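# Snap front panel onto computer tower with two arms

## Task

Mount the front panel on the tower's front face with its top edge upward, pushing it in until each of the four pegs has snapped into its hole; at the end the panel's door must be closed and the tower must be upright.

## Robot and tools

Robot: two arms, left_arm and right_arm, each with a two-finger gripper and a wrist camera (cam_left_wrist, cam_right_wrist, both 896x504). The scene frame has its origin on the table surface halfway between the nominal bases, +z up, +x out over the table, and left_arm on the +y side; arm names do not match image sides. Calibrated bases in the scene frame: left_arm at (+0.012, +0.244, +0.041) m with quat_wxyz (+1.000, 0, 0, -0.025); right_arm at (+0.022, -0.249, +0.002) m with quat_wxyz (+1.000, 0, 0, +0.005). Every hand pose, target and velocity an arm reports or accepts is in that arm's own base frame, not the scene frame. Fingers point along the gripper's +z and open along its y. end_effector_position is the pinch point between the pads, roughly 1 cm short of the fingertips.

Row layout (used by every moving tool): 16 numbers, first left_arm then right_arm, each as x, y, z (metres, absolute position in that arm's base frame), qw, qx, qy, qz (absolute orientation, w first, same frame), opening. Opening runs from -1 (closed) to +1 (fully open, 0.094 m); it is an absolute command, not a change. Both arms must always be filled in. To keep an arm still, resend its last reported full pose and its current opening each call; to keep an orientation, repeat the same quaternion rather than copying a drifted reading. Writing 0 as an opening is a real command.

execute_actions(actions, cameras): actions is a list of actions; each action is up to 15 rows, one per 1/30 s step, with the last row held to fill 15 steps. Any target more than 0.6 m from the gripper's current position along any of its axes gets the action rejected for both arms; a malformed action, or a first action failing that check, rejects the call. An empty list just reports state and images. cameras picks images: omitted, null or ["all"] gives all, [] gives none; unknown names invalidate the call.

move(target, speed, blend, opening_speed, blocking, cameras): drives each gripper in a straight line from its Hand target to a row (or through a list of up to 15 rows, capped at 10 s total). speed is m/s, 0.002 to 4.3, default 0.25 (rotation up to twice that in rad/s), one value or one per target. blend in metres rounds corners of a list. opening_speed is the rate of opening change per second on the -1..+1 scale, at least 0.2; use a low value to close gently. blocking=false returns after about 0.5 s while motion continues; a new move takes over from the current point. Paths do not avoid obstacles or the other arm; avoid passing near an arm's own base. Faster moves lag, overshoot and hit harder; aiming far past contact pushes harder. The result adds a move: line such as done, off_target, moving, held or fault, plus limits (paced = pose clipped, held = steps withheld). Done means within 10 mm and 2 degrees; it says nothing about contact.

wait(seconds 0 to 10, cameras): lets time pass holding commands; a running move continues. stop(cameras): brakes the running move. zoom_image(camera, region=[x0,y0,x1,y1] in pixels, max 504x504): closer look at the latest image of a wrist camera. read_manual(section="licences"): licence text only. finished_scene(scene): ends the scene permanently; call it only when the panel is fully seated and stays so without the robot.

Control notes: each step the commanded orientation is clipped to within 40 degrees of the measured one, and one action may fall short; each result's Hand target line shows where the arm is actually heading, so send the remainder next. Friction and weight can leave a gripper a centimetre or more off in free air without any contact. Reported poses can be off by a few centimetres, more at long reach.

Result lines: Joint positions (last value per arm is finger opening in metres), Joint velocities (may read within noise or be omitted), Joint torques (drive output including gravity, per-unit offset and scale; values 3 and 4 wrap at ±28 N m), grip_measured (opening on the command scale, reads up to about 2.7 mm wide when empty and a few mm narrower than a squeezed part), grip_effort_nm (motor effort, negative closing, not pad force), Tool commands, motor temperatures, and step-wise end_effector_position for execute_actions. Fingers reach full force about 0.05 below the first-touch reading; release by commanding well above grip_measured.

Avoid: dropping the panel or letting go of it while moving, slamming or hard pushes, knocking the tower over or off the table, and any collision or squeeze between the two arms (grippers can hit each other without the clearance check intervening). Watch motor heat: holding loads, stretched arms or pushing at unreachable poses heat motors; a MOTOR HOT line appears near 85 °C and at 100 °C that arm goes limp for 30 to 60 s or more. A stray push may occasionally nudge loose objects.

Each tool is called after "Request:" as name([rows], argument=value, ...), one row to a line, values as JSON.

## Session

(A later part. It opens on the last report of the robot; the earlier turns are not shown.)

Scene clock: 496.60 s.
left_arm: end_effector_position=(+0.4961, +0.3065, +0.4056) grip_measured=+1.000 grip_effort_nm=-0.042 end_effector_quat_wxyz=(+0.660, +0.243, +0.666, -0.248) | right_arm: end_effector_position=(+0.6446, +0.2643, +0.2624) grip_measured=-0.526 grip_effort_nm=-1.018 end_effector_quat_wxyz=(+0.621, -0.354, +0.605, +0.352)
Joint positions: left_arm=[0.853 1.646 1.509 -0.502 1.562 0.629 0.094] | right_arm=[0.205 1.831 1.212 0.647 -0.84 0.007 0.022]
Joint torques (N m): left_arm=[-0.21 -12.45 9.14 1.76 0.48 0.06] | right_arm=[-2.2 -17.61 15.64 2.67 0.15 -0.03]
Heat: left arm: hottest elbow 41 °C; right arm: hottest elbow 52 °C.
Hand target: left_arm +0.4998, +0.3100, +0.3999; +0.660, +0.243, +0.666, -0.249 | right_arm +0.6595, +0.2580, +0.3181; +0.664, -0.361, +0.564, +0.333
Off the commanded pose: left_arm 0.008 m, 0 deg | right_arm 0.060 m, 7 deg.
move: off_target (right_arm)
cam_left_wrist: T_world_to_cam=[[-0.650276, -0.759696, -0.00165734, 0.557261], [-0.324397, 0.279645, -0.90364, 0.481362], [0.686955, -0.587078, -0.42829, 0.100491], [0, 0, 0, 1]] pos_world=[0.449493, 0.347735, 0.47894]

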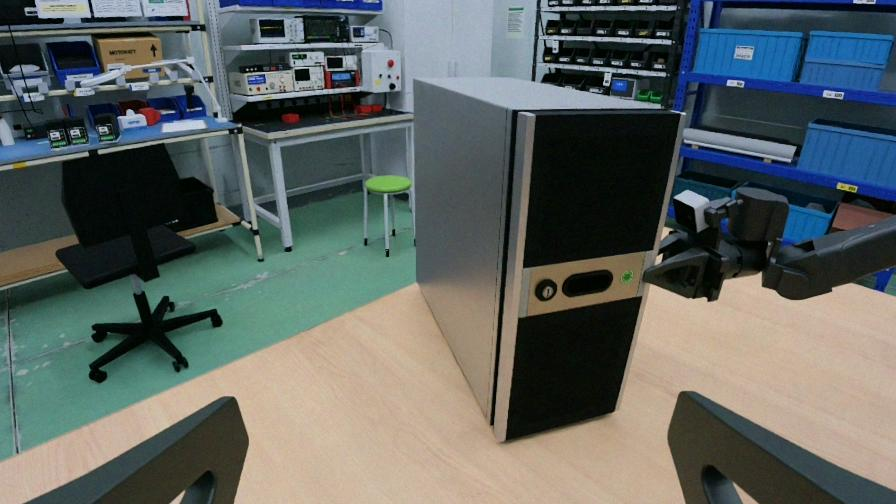

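Request:
move(target=[0.5,0.31,0.40,0.660,0.243,0.666,-0.249,1,0.6685,0.260,0.3185,0.6642,-0.3610,0.5634,0.3333,-0.7], speed=0.05, cameras=["cam_left_wrist"])

Request:
zoom_image(camera="cam_left_wrist", region=[460, 80, 580, 150])

Request:
zoom_image(camera="cam_left_wrist", region=[460, 390, 540, 460])

Request:
move([
  [0.55,0.1,0.56,0.459,0.172,0.846,-0.209,1,0.6685,0.260,0.3185,0.6642,-0.3610,0.5634,0.3333,-0.7],
  [0.66,-0.055,0.60,0.459,0.172,0.865,-0.037,1,0.6685,0.260,0.3185,0.6642,-0.3610,0.5634,0.3333,-0.7],
], speed=0.25, blend=0.03, cameras=["cam_left_wrist"])

Request:
zoom_image(camera="cam_left_wrist", region=[330, 290, 530, 400])

Request:
zoom_image(camera="cam_left_wrist", region=[530, 290, 730, 400])

Scene clock: 514.70 s.
left_arm: end_effector_position=(+0.4961, +0.3065, +0.4056) grip_measured=+1.000 grip_effort_nm=-0.046 end_effector_quat_wxyz=(+0.660, +0.243, +0.666, -0.248) | right_arm: end_effector_position=(+0.6479, +0.2642, +0.2622) grip_measured=-0.526 grip_effort_nm=-1.013 end_effector_quat_wxyz=(+0.622, -0.354, +0.604, +0.351)
Joint positions: left_arm=[0.853 1.646 1.509 -0.502 1.562 0.629 0.094] | right_arm=[0.204 1.839 1.222 0.647 -0.84 0.007 0.022]
Joint torques (N m): left_arm=[0.26 -12.63 9.17 1.78 0.49 0.05] | right_arm=[-2.26 -18.37 15.75 2.55 0.14 0]
Motor temperatures (°C): left_arm=[24 31 41 26 25 21 24] | right_arm=[22 37 55 22 24 23 28]
Heat: left arm: hottest elbow 41 °C; right arm: hottest elbow 55 °C.
Hand target: left_arm +0.4998, +0.3100, +0.3999; +0.660, +0.243, +0.666, -0.249 | right_arm +0.6630, +0.2583, +0.3180; +0.664, -0.361, +0.564, +0.333
Off the commanded pose: left_arm 0.008 m, 0 deg | right_arm 0.060 m, 7 deg.
move: off_target (right_arm)
cam_left_wrist: T_world_to_cam=[[-0.650276, -0.759696, -0.00165734, 0.557261], [-0.324397, 0.279645, -0.90364, 0.481362], [0.686955, -0.587078, -0.42829, 0.100491], [0, 0, 0, 1]] pos_world=[0.449493, 0.347735, 0.47894]

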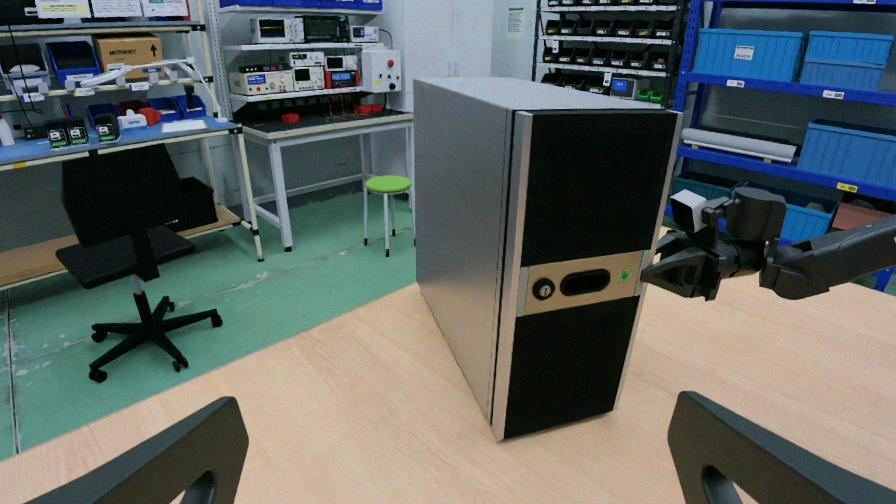

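Scaled by 4.200 (camera's finer frame: 1280x720).

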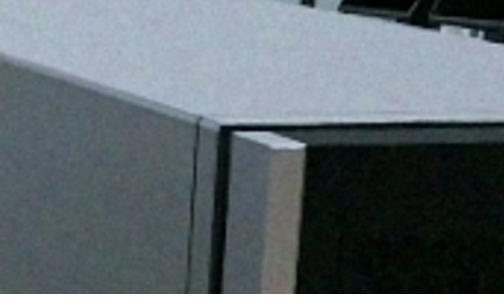

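Scaled by 6.300 (camera's finer frame: 1280x720).

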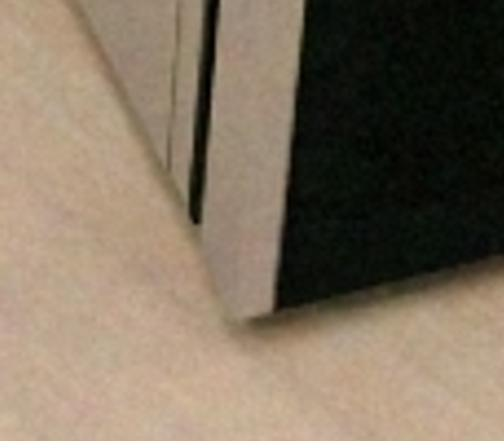

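Scene clock: 517.83 s.
left_arm: end_effector_position=(+0.6537, -0.0589, +0.5980) grip_measured=+1.000 grip_effort_nm=-0.046 end_effector_quat_wxyz=(+0.460, +0.180, +0.869, -0.037) | right_arm: end_effector_position=(+0.6479, +0.2642, +0.2622) grip_measured=-0.526 grip_effort_nm=-1.013 end_effector_quat_wxyz=(+0.622, -0.354, +0.604, +0.351)
Joint positions: left_arm=[-0.036 1.81 2.551 -1.368 0.203 0.269 0.094] | right_arm=[0.204 1.839 1.222 0.647 -0.84 0.007 0.022]
Joint torques (N m): left_arm=[0.91 -12.69 10.14 1.62 0.02 -0.09] | right_arm=[-2.78 -17.85 15.69 2.66 0.18 -0.02]
Motor temperatures (°C): left_arm=[24 30 41 26 25 21 24] | right_arm=[22 37 56 22 24 23 28]
Heat: left arm: hottest elbow 41 °C; right arm: hottest elbow 56 °C.
Hand target: left_arm +0.6597, -0.0550, +0.5996; +0.462, +0.173, +0.869, -0.037 | right_arm +0.6630, +0.2583, +0.3180; +0.664, -0.361, +0.564, +0.333
Off the commanded pose: left_arm 0.008 m, 1 deg | right_arm 0.060 m, 7 deg.
move: off_target (right_arm)
cam_left_wrist: T_world_to_cam=[[-0.351462, -0.929578, -0.11117, 0.242605], [-0.793567, 0.358809, -0.491434, 0.873433], [0.496716, -0.0844997, -0.86379, 0.27443], [0, 0, 0, 1]] pos_world=[0.64208, -0.0646861, 0.693255]

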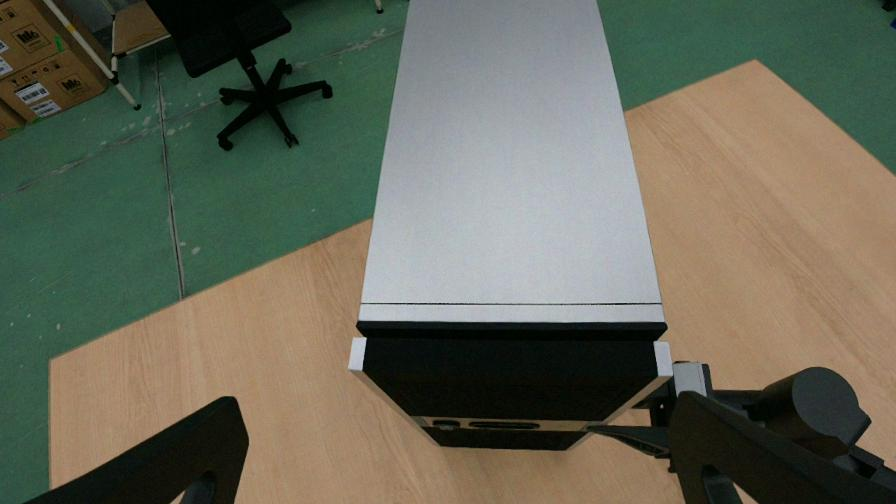

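Scaled by 2.520 (camera's finer frame: 1280x720).

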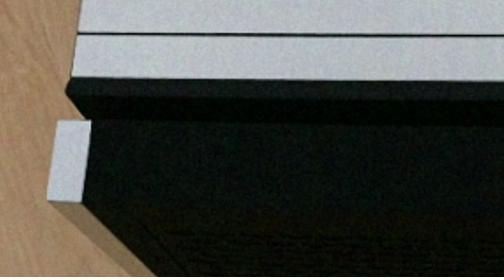

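Scaled by 2.520 (camera's finer frame: 1280x720).

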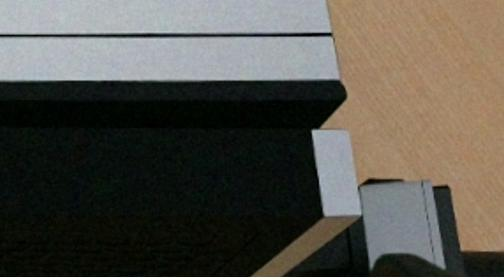

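Request:
move(target=[0.66,-0.055,0.60,0.459,0.172,0.865,-0.037,1,0.6755,0.256,0.3185,0.6642,-0.3610,0.5634,0.3333,-0.7], speed=0.04, cameras=["cam_left_wrist"])

Request:
zoom_image(camera="cam_left_wrist", region=[330, 290, 530, 400])

Request:
zoom_image(camera="cam_left_wrist", region=[530, 290, 730, 400])

Scene clock: 534.67 s.
left_arm: end_effector_position=(+0.6540, -0.0589, +0.5977) grip_measured=+1.000 grip_effort_nm=-0.042 end_effector_quat_wxyz=(+0.459, +0.180, +0.869, -0.037) | right_arm: end_effector_position=(+0.6490, +0.2636, +0.2625) grip_measured=-0.527 grip_effort_nm=-1.018 end_effector_quat_wxyz=(+0.621, -0.357, +0.601, +0.354)
Joint positions: left_arm=[-0.036 1.81 2.551 -1.368 0.203 0.269 0.094] | right_arm=[0.201 1.844 1.229 0.647 -0.853 0.007 0.022]
Joint torques (N m): left_arm=[0.56 -12.57 10.22 1.61 0.02 -0.09] | right_arm=[-2.02 -17.73 16.76 2.51 0.34 0.06]
Motor temperatures (°C): left_arm=[24 30 41 26 25 21 24] | right_arm=[22 37 59 23 24 23 28]
Heat: left arm: hottest elbow 41 °C; right arm: hottest elbow 59 °C.
Hand target: left_arm +0.6597, -0.0550, +0.5997; +0.462, +0.173, +0.869, -0.037 | right_arm +0.6690, +0.2540, +0.3182; +0.664, -0.361, +0.564, +0.333
Off the commanded pose: left_arm 0.007 m, 1 deg | right_arm 0.062 m, 7 deg.
move: off_target (right_arm)
cam_left_wrist: T_world_to_cam=[[-0.351615, -0.929532, -0.111074, 0.242712], [-0.793741, 0.358929, -0.491065, 0.873388], [0.496328, -0.0845018, -0.864013, 0.274424], [0, 0, 0, 1]] pos_world=[0.642381, -0.0646862, 0.692955]

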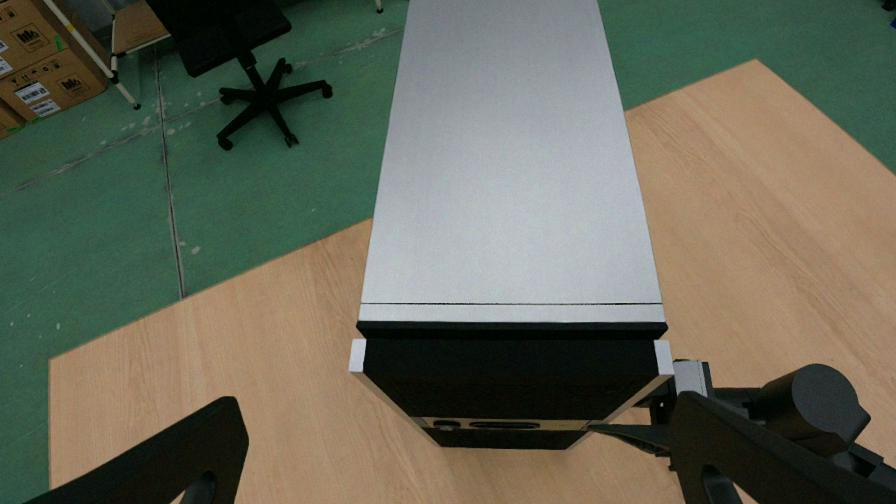

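Scaled by 2.520 (camera's finer frame: 1280x720).

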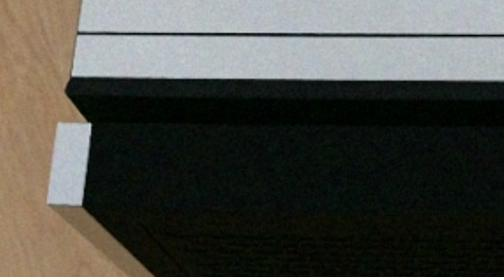

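Scaled by 2.520 (camera's finer frame: 1280x720).

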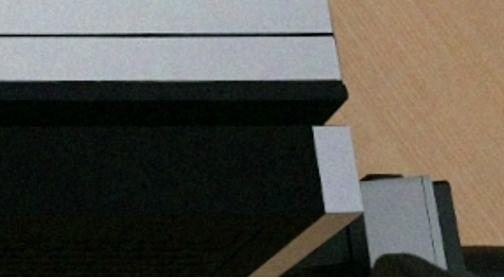

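Request:
move(target=[0.66,-0.055,0.60,0.459,0.172,0.865,-0.037,1,0.676,0.251,0.3185,0.6642,-0.3610,0.5634,0.3333,-0.7], speed=0.04, cameras=["cam_left_wrist"])

Request:
zoom_image(camera="cam_left_wrist", region=[330, 290, 530, 400])

Request:
zoom_image(camera="cam_left_wrist", region=[530, 290, 730, 400])

Scene clock: 547.77 s.
left_arm: end_effector_position=(+0.6542, -0.0589, +0.5974) grip_measured=+1.000 grip_effort_nm=-0.046 end_effector_quat_wxyz=(+0.459, +0.180, +0.869, -0.037) | right_arm: end_effector_position=(+0.6488, +0.2634, +0.2626) grip_measured=-0.527 grip_effort_nm=-1.018 end_effector_quat_wxyz=(+0.620, -0.359, +0.600, +0.356)
Joint positions: left_arm=[-0.036 1.811 2.551 -1.368 0.203 0.269 0.094] | right_arm=[0.199 1.845 1.231 0.647 -0.861 0.007 0.022]
Joint torques (N m): left_arm=[0.56 -12.69 10.28 1.69 0.04 -0.09] | right_arm=[-3.37 -17.26 16.5 2.39 0.31 -0.01]
Motor temperatures (°C): left_arm=[24 30 41 26 25 21 24] | right_arm=[22 36 60 22 24 23 28]
Heat: left arm: hottest elbow 41 °C; right arm: hottest elbow 60 °C.
Hand target: left_arm +0.6598, -0.0550, +0.5996; +0.462, +0.173, +0.869, -0.037 | right_arm +0.6696, +0.2492, +0.3183; +0.664, -0.361, +0.564, +0.333
Off the commanded pose: left_arm 0.007 m, 1 deg | right_arm 0.063 m, 7 deg.
move: off_target (right_arm)
cam_left_wrist: T_world_to_cam=[[-0.351603, -0.929542, -0.111026, 0.242718], [-0.793939, 0.358926, -0.490748, 0.873356], [0.496021, -0.0844005, -0.864199, 0.274485], [0, 0, 0, 1]] pos_world=[0.642581, -0.0646863, 0.692755]

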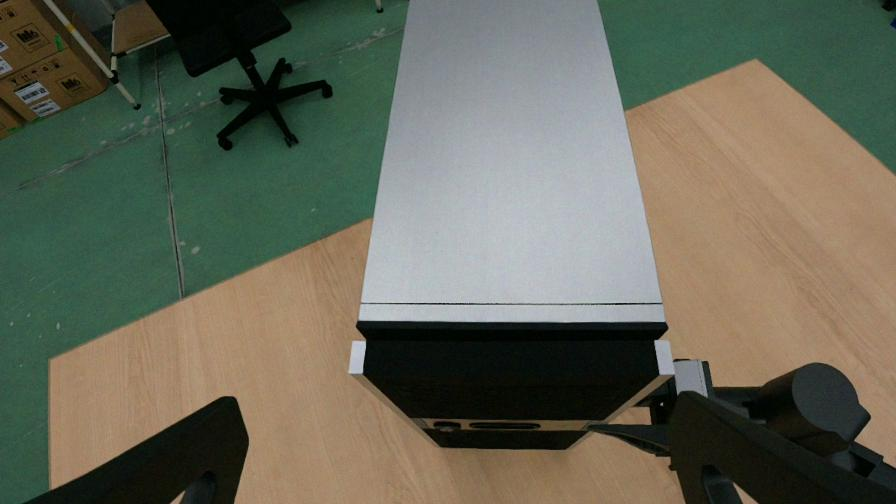

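Scaled by 2.520 (camera's finer frame: 1280x720).

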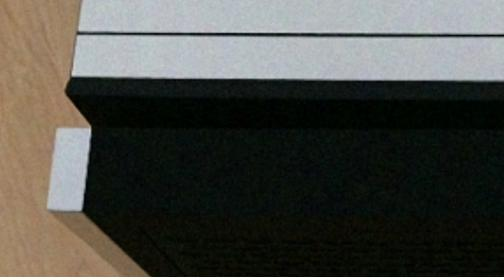

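Scaled by 2.520 (camera's finer frame: 1280x720).

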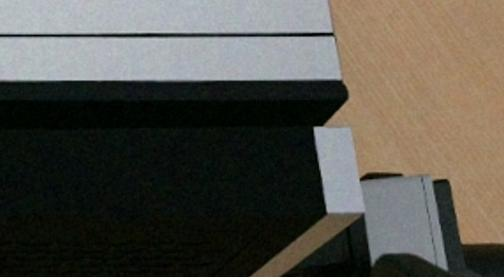

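Request:
move(target=[0.66,-0.055,0.60,0.459,0.172,0.865,-0.037,1,0.676,0.254,0.3185,0.6700,-0.3511,0.5696,0.3217,-0.7], speed=0.04, cameras=["cam_left_wrist"])

Request:
zoom_image(camera="cam_left_wrist", region=[330, 290, 530, 400])

Request:
zoom_image(camera="cam_left_wrist", region=[530, 290, 730, 400])

Scene clock: 559.57 s.
left_arm: end_effector_position=(+0.6540, -0.0589, +0.5971) grip_measured=+1.000 grip_effort_nm=-0.042 end_effector_quat_wxyz=(+0.459, +0.180, +0.869, -0.037) | right_arm: end_effector_position=(+0.6500, +0.2629, +0.2626) grip_measured=-0.527 grip_effort_nm=-1.013 end_effector_quat_wxyz=(+0.621, -0.357, +0.602, +0.353)
Joint positions: left_arm=[-0.036 1.811 2.551 -1.37 0.203 0.269 0.094] | right_arm=[0.199 1.845 1.231 0.647 -0.853 0.007 0.022]
Joint torques (N m): left_arm=[0.32 -12.63 10.28 1.68 0.03 -0.08] | right_arm=[-2.61 -18.61 15.35 2.33 1.93 -0.08]
Motor temperatures (°C): left_arm=[24 29 41 26 25 21 24] | right_arm=[22 37 58 22 24 23 28]
Heat: left arm: hottest elbow 41 °C; right arm: hottest elbow 58 °C.
Hand target: left_arm +0.6597, -0.0550, +0.5996; +0.462, +0.173, +0.869, -0.037 | right_arm +0.6697, +0.2521, +0.3188; +0.670, -0.351, +0.569, +0.322
Off the commanded pose: left_arm 0.008 m, 1 deg | right_arm 0.062 m, 8 deg.
move: off_target (right_arm)
cam_left_wrist: T_world_to_cam=[[-0.351764, -0.929545, -0.110486, 0.24238], [-0.794693, 0.358918, -0.489531, 0.872772], [0.494697, -0.0843966, -0.864958, 0.275651], [0, 0, 0, 1]] pos_world=[0.642482, -0.0646863, 0.692455]

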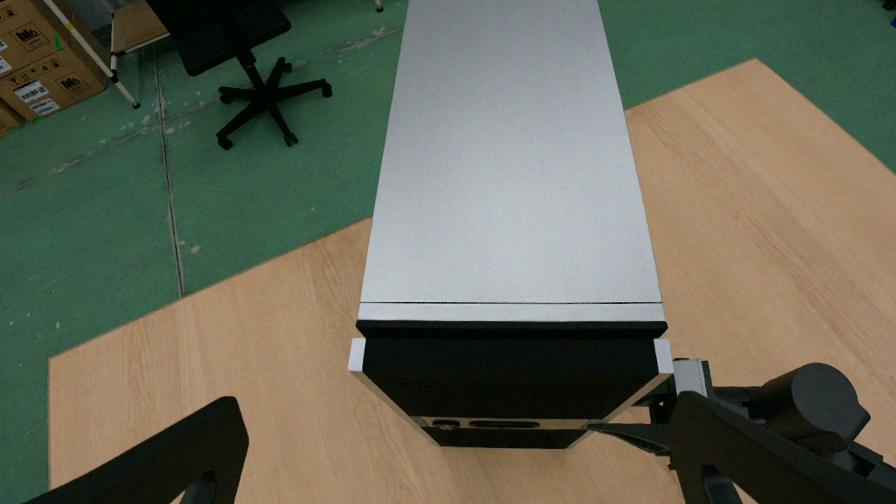

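Scaled by 2.520 (camera's finer frame: 1280x720).

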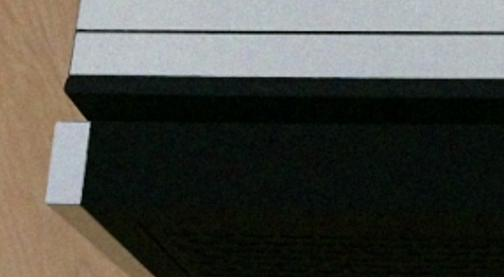

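Scaled by 2.520 (camera's finer frame: 1280x720).

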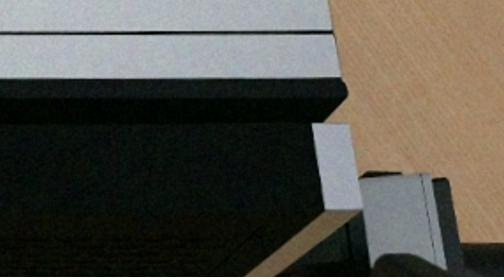

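Request:
move(target=[0.66,-0.055,0.60,0.459,0.172,0.865,-0.037,1,0.676,0.253,0.3185,0.6637,-0.3472,0.5689,0.3396,-0.7], speed=0.04, cameras=["cam_left_wrist"])

Request:
zoom_image(camera="cam_left_wrist", region=[330, 290, 530, 400])

Request:
zoom_image(camera="cam_left_wrist", region=[530, 290, 730, 400])

Scene clock: 574.83 s.
left_arm: end_effector_position=(+0.6540, -0.0589, +0.5971) grip_measured=+1.000 grip_effort_nm=-0.032 end_effector_quat_wxyz=(+0.459, +0.180, +0.869, -0.037) | right_arm: end_effector_position=(+0.6495, +0.2632, +0.2633) grip_measured=-0.527 grip_effort_nm=-1.018 end_effector_quat_wxyz=(+0.620, -0.355, +0.602, +0.357)
Joint positions: left_arm=[-0.036 1.811 2.551 -1.37 0.203 0.269 0.094] | right_arm=[0.199 1.845 1.231 0.651 -0.856 0.017 0.022]
Joint torques (N m): left_arm=[0.5 -12.45 10.33 1.69 0.02 -0.09] | right_arm=[-2.67 -17.2 15.92 2.8 0.91 0.25]
Motor temperatures (°C): left_arm=[24 29 41 26 24 21 24] | right_arm=[22 37 56 23 26 23 28]
Heat: left arm: hottest elbow 41 °C; right arm: hottest elbow 56 °C.
Hand target: left_arm +0.6597, -0.0550, +0.5996; +0.462, +0.173, +0.869, -0.037 | right_arm +0.6696, +0.2511, +0.3184; +0.663, -0.348, +0.569, +0.340
Off the commanded pose: left_arm 0.008 m, 1 deg | right_arm 0.062 m, 7 deg.
move: off_target (right_arm)
cam_left_wrist: T_world_to_cam=[[-0.351764, -0.929545, -0.110486, 0.24238], [-0.794693, 0.358918, -0.489531, 0.872772], [0.494697, -0.0843966, -0.864958, 0.275651], [0, 0, 0, 1]] pos_world=[0.642482, -0.0646863, 0.692455]

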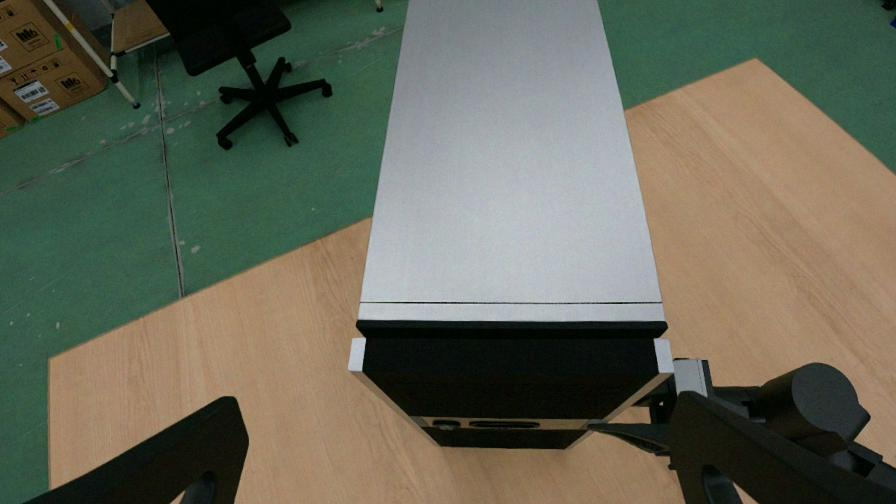

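Scaled by 2.520 (camera's finer frame: 1280x720).

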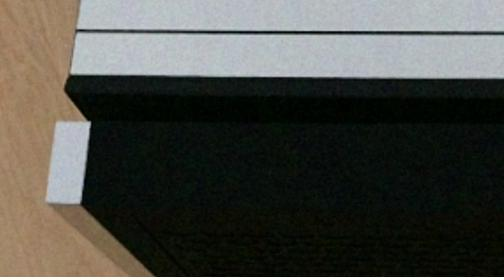

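Scaled by 2.520 (camera's finer frame: 1280x720).

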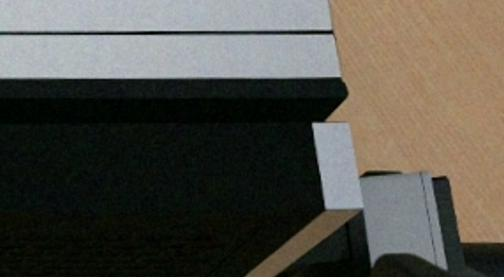

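Request:
move(target=[0.66,-0.055,0.60,0.459,0.172,0.865,-0.037,1,0.658,0.255,0.3185,0.6637,-0.3472,0.5689,0.3396,-0.7], speed=0.04, cameras=["cam_left_wrist"])

Request:
zoom_image(camera="cam_left_wrist", region=[330, 290, 530, 400])

Request:
zoom_image(camera="cam_left_wrist", region=[530, 290, 730, 400])

Scene clock: 584.47 s.
left_arm: end_effector_position=(+0.6540, -0.0589, +0.5971) grip_measured=+1.000 grip_effort_nm=-0.042 end_effector_quat_wxyz=(+0.459, +0.180, +0.869, -0.037) | right_arm: end_effector_position=(+0.6495, +0.2632, +0.2639) grip_measured=-0.527 grip_effort_nm=-1.013 end_effector_quat_wxyz=(+0.622, -0.353, +0.601, +0.357)
Joint positions: left_arm=[-0.036 1.811 2.551 -1.37 0.203 0.269 0.094] | right_arm=[0.2 1.845 1.229 0.66 -0.851 0.022 0.022]
Joint torques (N m): left_arm=[0.67 -12.75 10.26 1.72 0.02 -0.09] | right_arm=[-2.37 -19.55 11.95 3.26 1.16 0.17]
Motor temperatures (°C): left_arm=[24 29 41 26 24 21 24] | right_arm=[22 37 56 23 26 23 28]
Heat: left arm: hottest elbow 41 °C; right arm: hottest elbow 56 °C.
Hand target: left_arm +0.6597, -0.0550, +0.5996; +0.462, +0.173, +0.869, -0.037 | right_arm +0.6549, +0.2545, +0.3182; +0.663, -0.348, +0.569, +0.340
Off the commanded pose: left_arm 0.008 m, 1 deg | right_arm 0.056 m, 6 deg.
move: off_target (right_arm)
cam_left_wrist: T_world_to_cam=[[-0.351764, -0.929545, -0.110486, 0.24238], [-0.794693, 0.358918, -0.489531, 0.872772], [0.494697, -0.0843966, -0.864958, 0.275651], [0, 0, 0, 1]] pos_world=[0.642482, -0.0646863, 0.692455]

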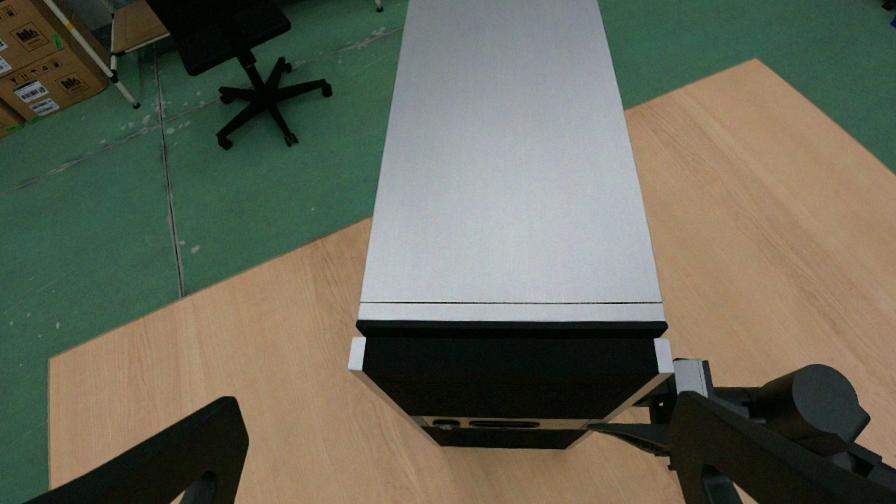

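Scaled by 2.520 (camera's finer frame: 1280x720).

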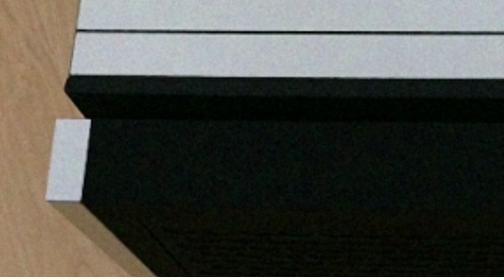

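Scaled by 2.520 (camera's finer frame: 1280x720).

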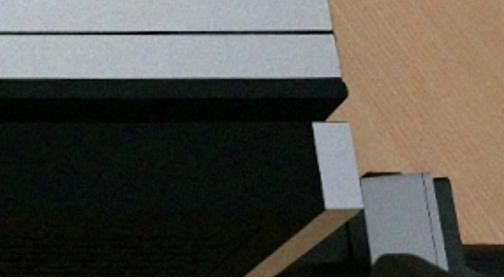

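Request:
move([
  [0.55,0.15,0.5,0.627,0.326,0.627,-0.326,1,0.658,0.255,0.3185,0.6637,-0.3472,0.5689,0.3396,-0.7],
  [0.5,0.31,0.40,0.660,0.243,0.666,-0.249,1,0.658,0.255,0.3185,0.6637,-0.3472,0.5689,0.3396,-0.7],
], speed=0.25, blend=0.04, cameras=["cam_left_wrist"])

Request:
zoom_image(camera="cam_left_wrist", region=[460, 80, 580, 150])

Request:
zoom_image(camera="cam_left_wrist", region=[460, 390, 540, 460])

Scene clock: 594.03 s.
left_arm: end_effector_position=(+0.4954, +0.3076, +0.4053) grip_measured=+1.000 grip_effort_nm=-0.051 end_effector_quat_wxyz=(+0.658, +0.237, +0.669, -0.252) | right_arm: end_effector_position=(+0.6494, +0.2630, +0.2637) grip_measured=-0.527 grip_effort_nm=-1.023 end_effector_quat_wxyz=(+0.623, -0.352, +0.601, +0.356)
Joint positions: left_arm=[0.856 1.644 1.503 -0.48 1.56 0.595 0.094] | right_arm=[0.201 1.845 1.227 0.665 -0.847 0.024 0.022]
Joint torques (N m): left_arm=[-0.85 -12.28 9.09 2 0.55 0.15] | right_arm=[-1.9 -19.9 12.01 2.96 0.99 0.18]
Motor temperatures (°C): left_arm=[24 29 41 26 24 21 24] | right_arm=[22 38 56 23 26 23 28]
Heat: left arm: hottest elbow 41 °C; right arm: hottest elbow 56 °C.
Hand target: left_arm +0.4999, +0.3099, +0.3998; +0.660, +0.243, +0.666, -0.249 | right_arm +0.6549, +0.2544, +0.3181; +0.664, -0.347, +0.569, +0.340
Off the commanded pose: left_arm 0.007 m, 1 deg | right_arm 0.056 m, 6 deg.
move: off_target (right_arm)
cam_left_wrist: T_world_to_cam=[[-0.647158, -0.762205, 0.0151375, 0.550015], [-0.33602, 0.267365, -0.903109, 0.489829], [0.684307, -0.589541, -0.429144, 0.103949], [0, 0, 0, 1]] pos_world=[0.449406, 0.349543, 0.478653]

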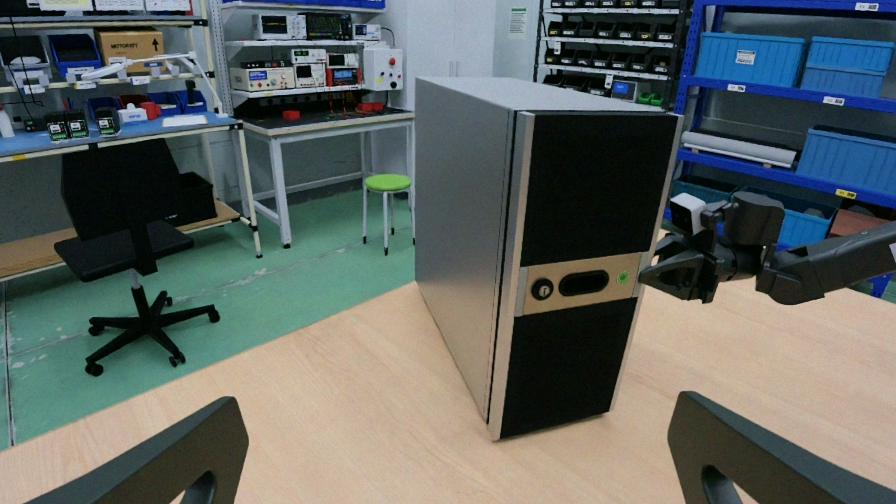

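Scaled by 4.200 (camera's finer frame: 1280x720).

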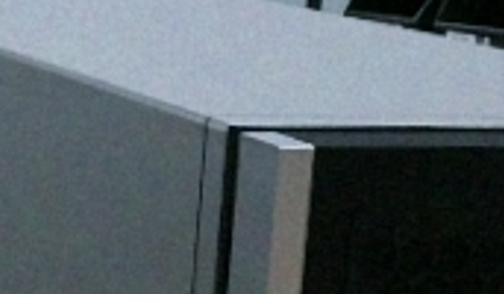

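Scaled by 6.300 (camera's finer frame: 1280x720).

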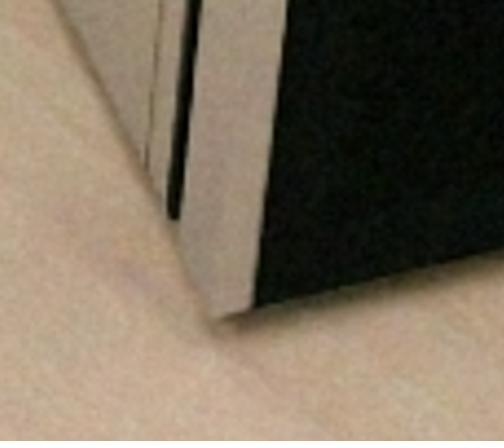

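Request:
move([
  [0.60,0.06,0.22,0.6895,0.156,0.6895,-0.156,-1,0.672,0.251,0.3185,0.6637,-0.3472,0.5689,0.3396,-0.7],
  [0.70,0.012,0.21,0.6895,0.156,0.6895,-0.156,-1,0.672,0.251,0.3185,0.6637,-0.3472,0.5689,0.3396,-0.7],
], speed=0.15, blend=0.03)

Scene clock: 617.60 s.
left_arm: end_effector_position=(+0.6870, +0.0117, +0.2081) grip_measured=-0.987 grip_effort_nm=-0.725 end_effector_quat_wxyz=(+0.688, +0.159, +0.691, -0.153) | right_arm: end_effector_position=(+0.6493, +0.2631, +0.2634) grip_measured=-0.527 grip_effort_nm=-1.013 end_effector_quat_wxyz=(+0.623, -0.352, +0.601, +0.356)
Joint positions: left_arm=[0.16 1.848 1.076 0.765 0.604 0.011 0.001] | right_arm=[0.201 1.846 1.227 0.665 -0.848 0.024 0.022]
Joint torques (N m): left_arm=[-0.15 -13.16 9.95 1.76 -0.11 -0.08] | right_arm=[-2.9 -18.55 15.32 2.47 0.57 0.18]
Motor temperatures (°C): left_arm=[24 29 42 26 25 21 25] | right_arm=[22 38 55 23 25 23 28]
Heat: left arm: hottest elbow 42 °C; right arm: hottest elbow 55 °C.
Hand target: left_arm +0.6994, +0.0119, +0.2100; +0.690, +0.156, +0.690, -0.156 | right_arm +0.6666, +0.2495, +0.3183; +0.663, -0.348, +0.569, +0.340
Off the commanded pose: left_arm 0.013 m, 1 deg | right_arm 0.061 m, 6 deg.
move: off_target (left_arm, right_arm)
cam_left_wrist: T_world_to_cam=[[-0.427585, -0.903789, -0.01835, 0.30919], [-0.380213, 0.198222, -0.903408, 0.486468], [0.820127, -0.379307, -0.428389, -0.382186], [0, 0, 0, 1]] pos_world=[0.630608, 0.0380475, 0.281428]
cam_right_wrist: T_world_to_cam=[[0.858505, -0.512788, 0.00414917, -0.424977], [-0.199766, -0.341877, -0.918267, 0.500947], [0.472294, 0.787508, -0.395941, -0.322491], [0, 0, 0, 1]] pos_world=[0.617228, 0.207303, 0.334079]

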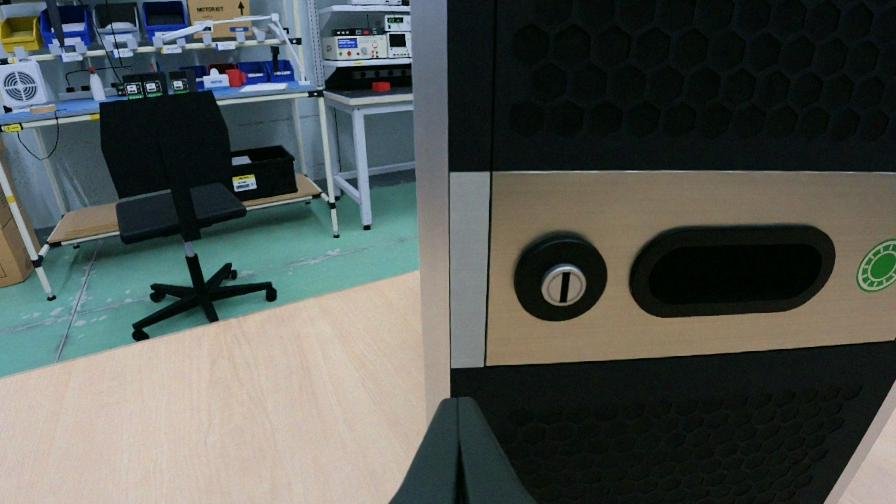

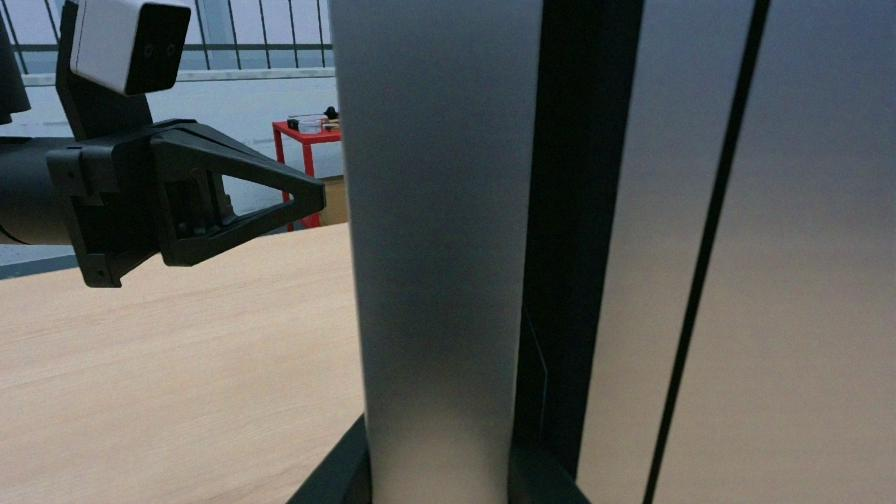

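Request:
move([
  [0.715,0.020,0.215,0.6895,0.156,0.6895,-0.156,-1,0.672,0.251,0.3185,0.6637,-0.3472,0.5689,0.3396,-0.7],
  [0.765,-0.004,0.215,0.6895,0.156,0.6895,-0.156,-1,0.672,0.251,0.3185,0.6637,-0.3472,0.5689,0.3396,-0.7],
], speed=0.05)

Scene clock: 626.17 s.
left_arm: end_effector_position=(+0.7515, -0.0007, +0.2146) grip_measured=-0.987 grip_effort_nm=-0.716 end_effector_quat_wxyz=(+0.689, +0.157, +0.691, -0.151) | right_arm: end_effector_position=(+0.6492, +0.2631, +0.2634) grip_measured=-0.527 grip_effort_nm=-1.018 end_effector_quat_wxyz=(+0.623, -0.352, +0.601, +0.356)
Joint positions: left_arm=[0.122 1.96 1.284 0.669 0.562 0.011 0.001] | right_arm=[0.201 1.846 1.227 0.665 -0.849 0.024 0.022]
Joint torques (N m): left_arm=[-0.44 -15.09 10.63 1.63 -0.09 -0.07] | right_arm=[-3.02 -18.43 15.21 2.45 0.52 0.14]
Motor temperatures (°C): left_arm=[24 29 41 26 25 21 25] | right_arm=[22 39 55 23 25 23 28]
Heat: left arm: hottest elbow 41 °C; right arm: hottest elbow 55 °C.
Hand target: left_arm +0.7641, -0.0040, +0.2149; +0.690, +0.156, +0.690, -0.156 | right_arm +0.6665, +0.2495, +0.3183; +0.663, -0.348, +0.569, +0.340
Off the commanded pose: left_arm 0.014 m, 1 deg | right_arm 0.061 m, 6 deg.
move: off_target (left_arm, right_arm)
cam_left_wrist: T_world_to_cam=[[-0.423786, -0.905567, -0.0187985, 0.322901], [-0.380783, 0.196953, -0.903445, 0.519874], [0.821833, -0.37571, -0.428291, -0.4383], [0, 0, 0, 1]] pos_world=[0.69501, 0.0253446, 0.288028]
cam_right_wrist: T_world_to_cam=[[0.858703, -0.512458, 0.00413476, -0.425163], [-0.199642, -0.34194, -0.91827, 0.500885], [0.471988, 0.787695, -0.395933, -0.322343], [0, 0, 0, 1]] pos_world=[0.617228, 0.207303, 0.334079]

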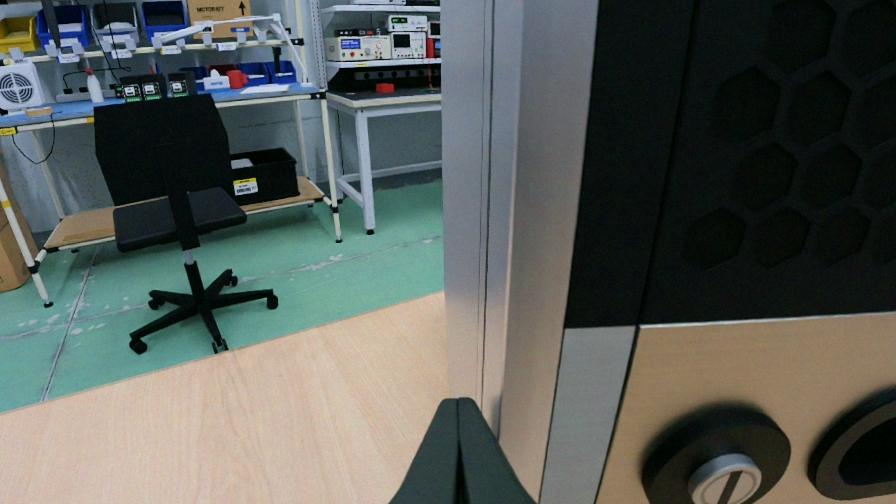

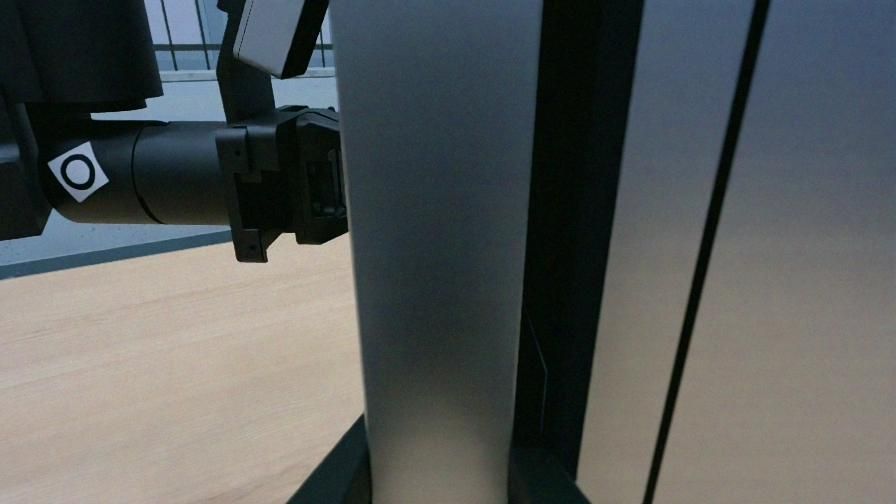

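Request:
move([
  [0.71,0.022,0.215,0.6895,0.156,0.6895,-0.156,-1,0.672,0.251,0.3185,0.6637,-0.3472,0.5689,0.3396,-0.7],
  [0.703,0.002,0.215,0.6895,0.156,0.6895,-0.156,-1,0.672,0.251,0.3185,0.6637,-0.3472,0.5689,0.3396,-0.7],
  [0.735,-0.012,0.215,0.6895,0.156,0.6895,-0.156,-1,0.672,0.251,0.3185,0.6637,-0.3472,0.5689,0.3396,-0.7],
], speed=0.06, cameras=["cam_left_wrist"])

Scene clock: 635.13 s.
left_arm: end_effector_position=(+0.7219, -0.0088, +0.2134) grip_measured=-0.987 grip_effort_nm=-0.711 end_effector_quat_wxyz=(+0.688, +0.157, +0.692, -0.151) | right_arm: end_effector_position=(+0.6492, +0.2631, +0.2634) grip_measured=-0.527 grip_effort_nm=-1.023 end_effector_quat_wxyz=(+0.623, -0.352, +0.601, +0.356)
Joint positions: left_arm=[0.114 1.9 1.181 0.712 0.554 0.011 0.001] | right_arm=[0.201 1.846 1.227 0.665 -0.849 0.024 0.022]
Joint torques (N m): left_arm=[-0.62 -14.1 10.43 1.87 -0.09 -0.08] | right_arm=[-3.49 -17.79 15.41 2.52 0.58 0.18]
Motor temperatures (°C): left_arm=[24 30 42 26 25 21 25] | right_arm=[22 39 56 23 25 23 28]
Heat: left arm: hottest elbow 42 °C; right arm: hottest elbow 56 °C.
Hand target: left_arm +0.7342, -0.0120, +0.2149; +0.690, +0.156, +0.690, -0.156 | right_arm +0.6666, +0.2495, +0.3184; +0.664, -0.348, +0.569, +0.339
Off the commanded pose: left_arm 0.014 m, 1 deg | right_arm 0.061 m, 6 deg.
move: off_target (left_arm, right_arm)
cam_left_wrist: T_world_to_cam=[[-0.424207, -0.905378, -0.0184048, 0.303297], [-0.381387, 0.197056, -0.903168, 0.509453], [0.821335, -0.376111, -0.428892, -0.417065], [0, 0, 0, 1]] pos_world=[0.66551, 0.017345, 0.286828]

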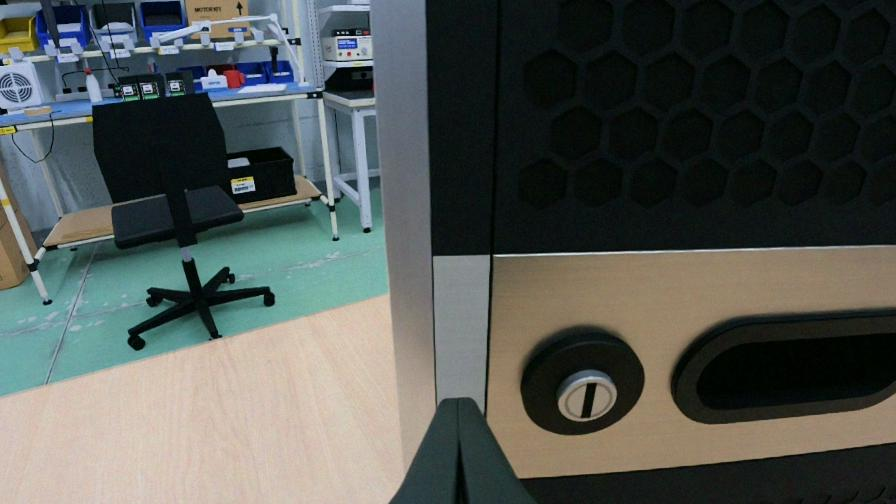

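Request:
move([
  [0.762,-0.017,0.215,0.6895,0.156,0.6895,-0.156,-1,0.672,0.251,0.3185,0.6637,-0.3472,0.5689,0.3396,-0.7],
  [0.785,-0.026,0.215,0.6895,0.156,0.6895,-0.156,-1,0.672,0.251,0.3185,0.6637,-0.3472,0.5689,0.3396,-0.7],
], speed=0.04)

Scene clock: 641.70 s.
left_arm: end_effector_position=(+0.7396, -0.0115, +0.2146) grip_measured=-0.987 grip_effort_nm=-0.706 end_effector_quat_wxyz=(+0.685, +0.159, +0.694, -0.156) | right_arm: end_effector_position=(+0.6498, +0.2628, +0.2634) grip_measured=-0.527 grip_effort_nm=-1.023 end_effector_quat_wxyz=(+0.623, -0.349, +0.602, +0.357)
Joint positions: left_arm=[0.108 1.931 1.243 0.672 0.558 0.011 0.001] | right_arm=[0.201 1.846 1.227 0.665 -0.845 0.029 0.022]
Joint torques (N m): left_arm=[-2.32 -10.7 16.39 1.26 -1.61 -0.06] | right_arm=[-2.55 -18.37 15.36 2.41 0.4 0.12]
Motor temperatures (°C): left_arm=[24 30 42 26 25 21 25] | right_arm=[22 39 56 23 25 23 28]
Heat: left arm: hottest elbow 42 °C; right arm: hottest elbow 56 °C.
Hand target: left_arm +0.7764, -0.0266, +0.2148; +0.690, +0.156, +0.689, -0.156 | right_arm +0.6666, +0.2495, +0.3183; +0.664, -0.348, +0.569, +0.339
Off the commanded pose: left_arm 0.048 m, 1 deg | right_arm 0.061 m, 6 deg.
move: off_target (left_arm, right_arm)
cam_left_wrist: T_world_to_cam=[[-0.432589, -0.901486, -0.0137871, 0.313665], [-0.387382, 0.199655, -0.900041, 0.52157], [0.814127, -0.384007, -0.435587, -0.42546], [0, 0, 0, 1]] pos_world=[0.684113, 0.0152513, 0.288434]
cam_right_wrist: T_world_to_cam=[[0.85684, -0.515581, -0.00090139, -0.422445], [-0.204831, -0.338801, -0.918291, 0.503488], [0.473148, 0.787013, -0.395906, -0.323022], [0, 0, 0, 1]] pos_world=[0.617936, 0.207, 0.334082]

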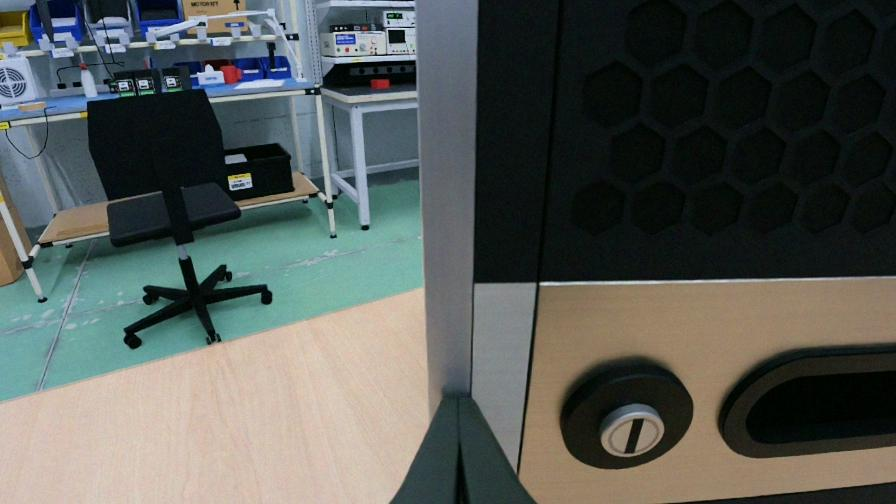

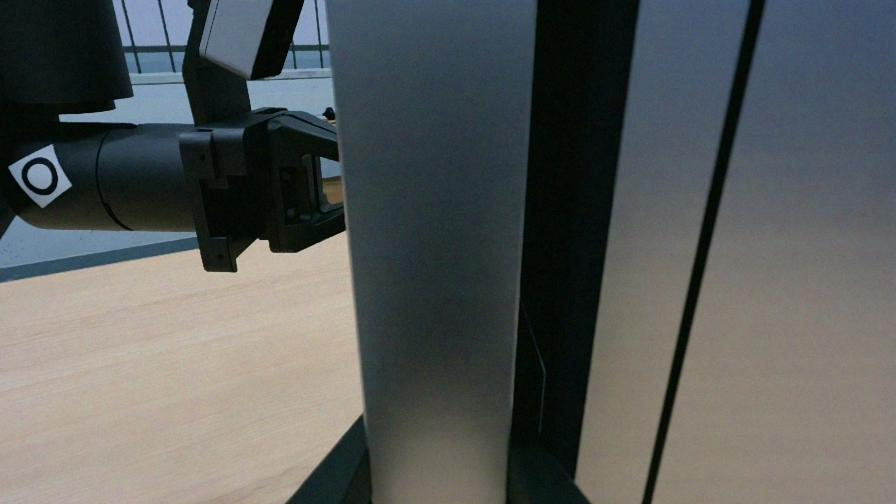

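Request:
move([
  [0.785,-0.026,0.215,0.6895,0.156,0.6895,-0.156,-1,0.662,0.256,0.295,0.6637,-0.3472,0.5689,0.3396,-0.7],
  [0.785,-0.026,0.215,0.6895,0.156,0.6895,-0.156,-1,0.660,0.257,0.289,0.6425,-0.3541,0.5899,0.3374,-0.42],
], speed=0.04, opening_speed=0.2)

Scene clock: 654.10 s.
left_arm: end_effector_position=(+0.7399, -0.0111, +0.2146) grip_measured=-0.987 grip_effort_nm=-0.711 end_effector_quat_wxyz=(+0.684, +0.159, +0.694, -0.156) | right_arm: end_effector_position=(+0.6479, +0.2644, +0.2611) grip_measured=-0.424 grip_effort_nm=0.173 end_effector_quat_wxyz=(+0.620, -0.354, +0.603, +0.356)
Joint positions: left_arm=[0.109 1.931 1.244 0.669 0.557 0.011 0.001] | right_arm=[0.203 1.844 1.224 0.654 -0.848 0.016 0.027]
Joint torques (N m): left_arm=[-2.14 -10.7 16.25 1.28 -1.6 -0.08] | right_arm=[-1.73 -17.96 12.07 0.81 0.79 -0.16]
Motor temperatures (°C): left_arm=[24 30 44 26 26 21 25] | right_arm=[22 39 56 23 25 23 28]
Heat: left arm: hottest elbow 44 °C; right arm: hottest elbow 56 °C.
Hand target: left_arm +0.7765, -0.0266, +0.2149; +0.690, +0.156, +0.689, -0.156 | right_arm +0.6585, +0.2567, +0.2889; +0.642, -0.354, +0.590, +0.338
Off the commanded pose: left_arm 0.047 m, 1 deg | right_arm 0.031 m, 4 deg.
move: off_target (left_arm, right_arm); target 2's new opening was sent with right_arm's hand 0.031 m and 3 deg from that target
cam_left_wrist: T_world_to_cam=[[-0.431897, -0.901829, -0.013001, 0.313416], [-0.388935, 0.199233, -0.899464, 0.52266], [0.813753, -0.38342, -0.436801, -0.425032], [0, 0, 0, 1]] pos_world=[0.684515, 0.0155509, 0.288535]
cam_right_wrist: T_world_to_cam=[[0.8596, -0.510956, 0.00350397, -0.424169], [-0.203324, -0.348335, -0.915053, 0.502173], [0.468772, 0.785867, -0.403318, -0.319162], [0, 0, 0, 1]] pos_world=[0.616333, 0.209011, 0.332277]

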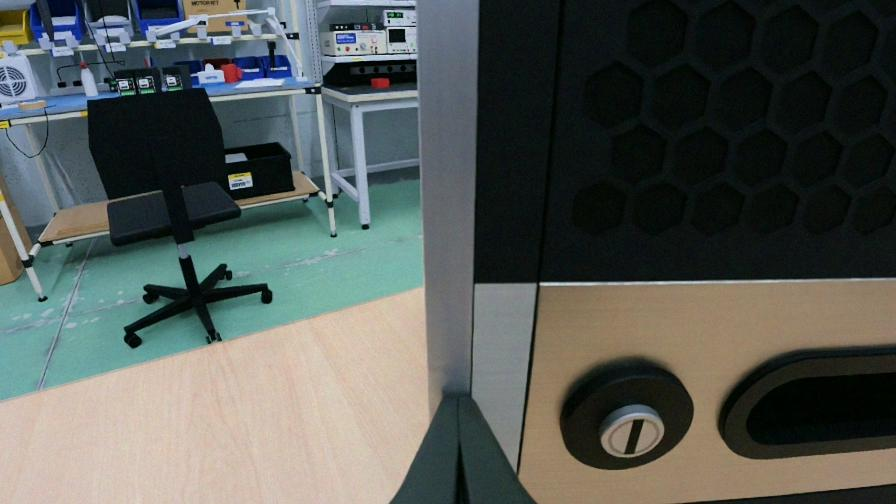

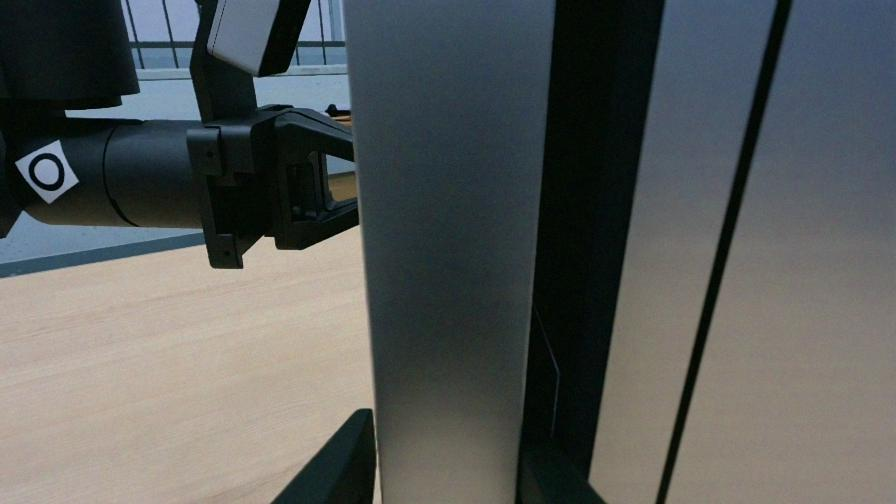

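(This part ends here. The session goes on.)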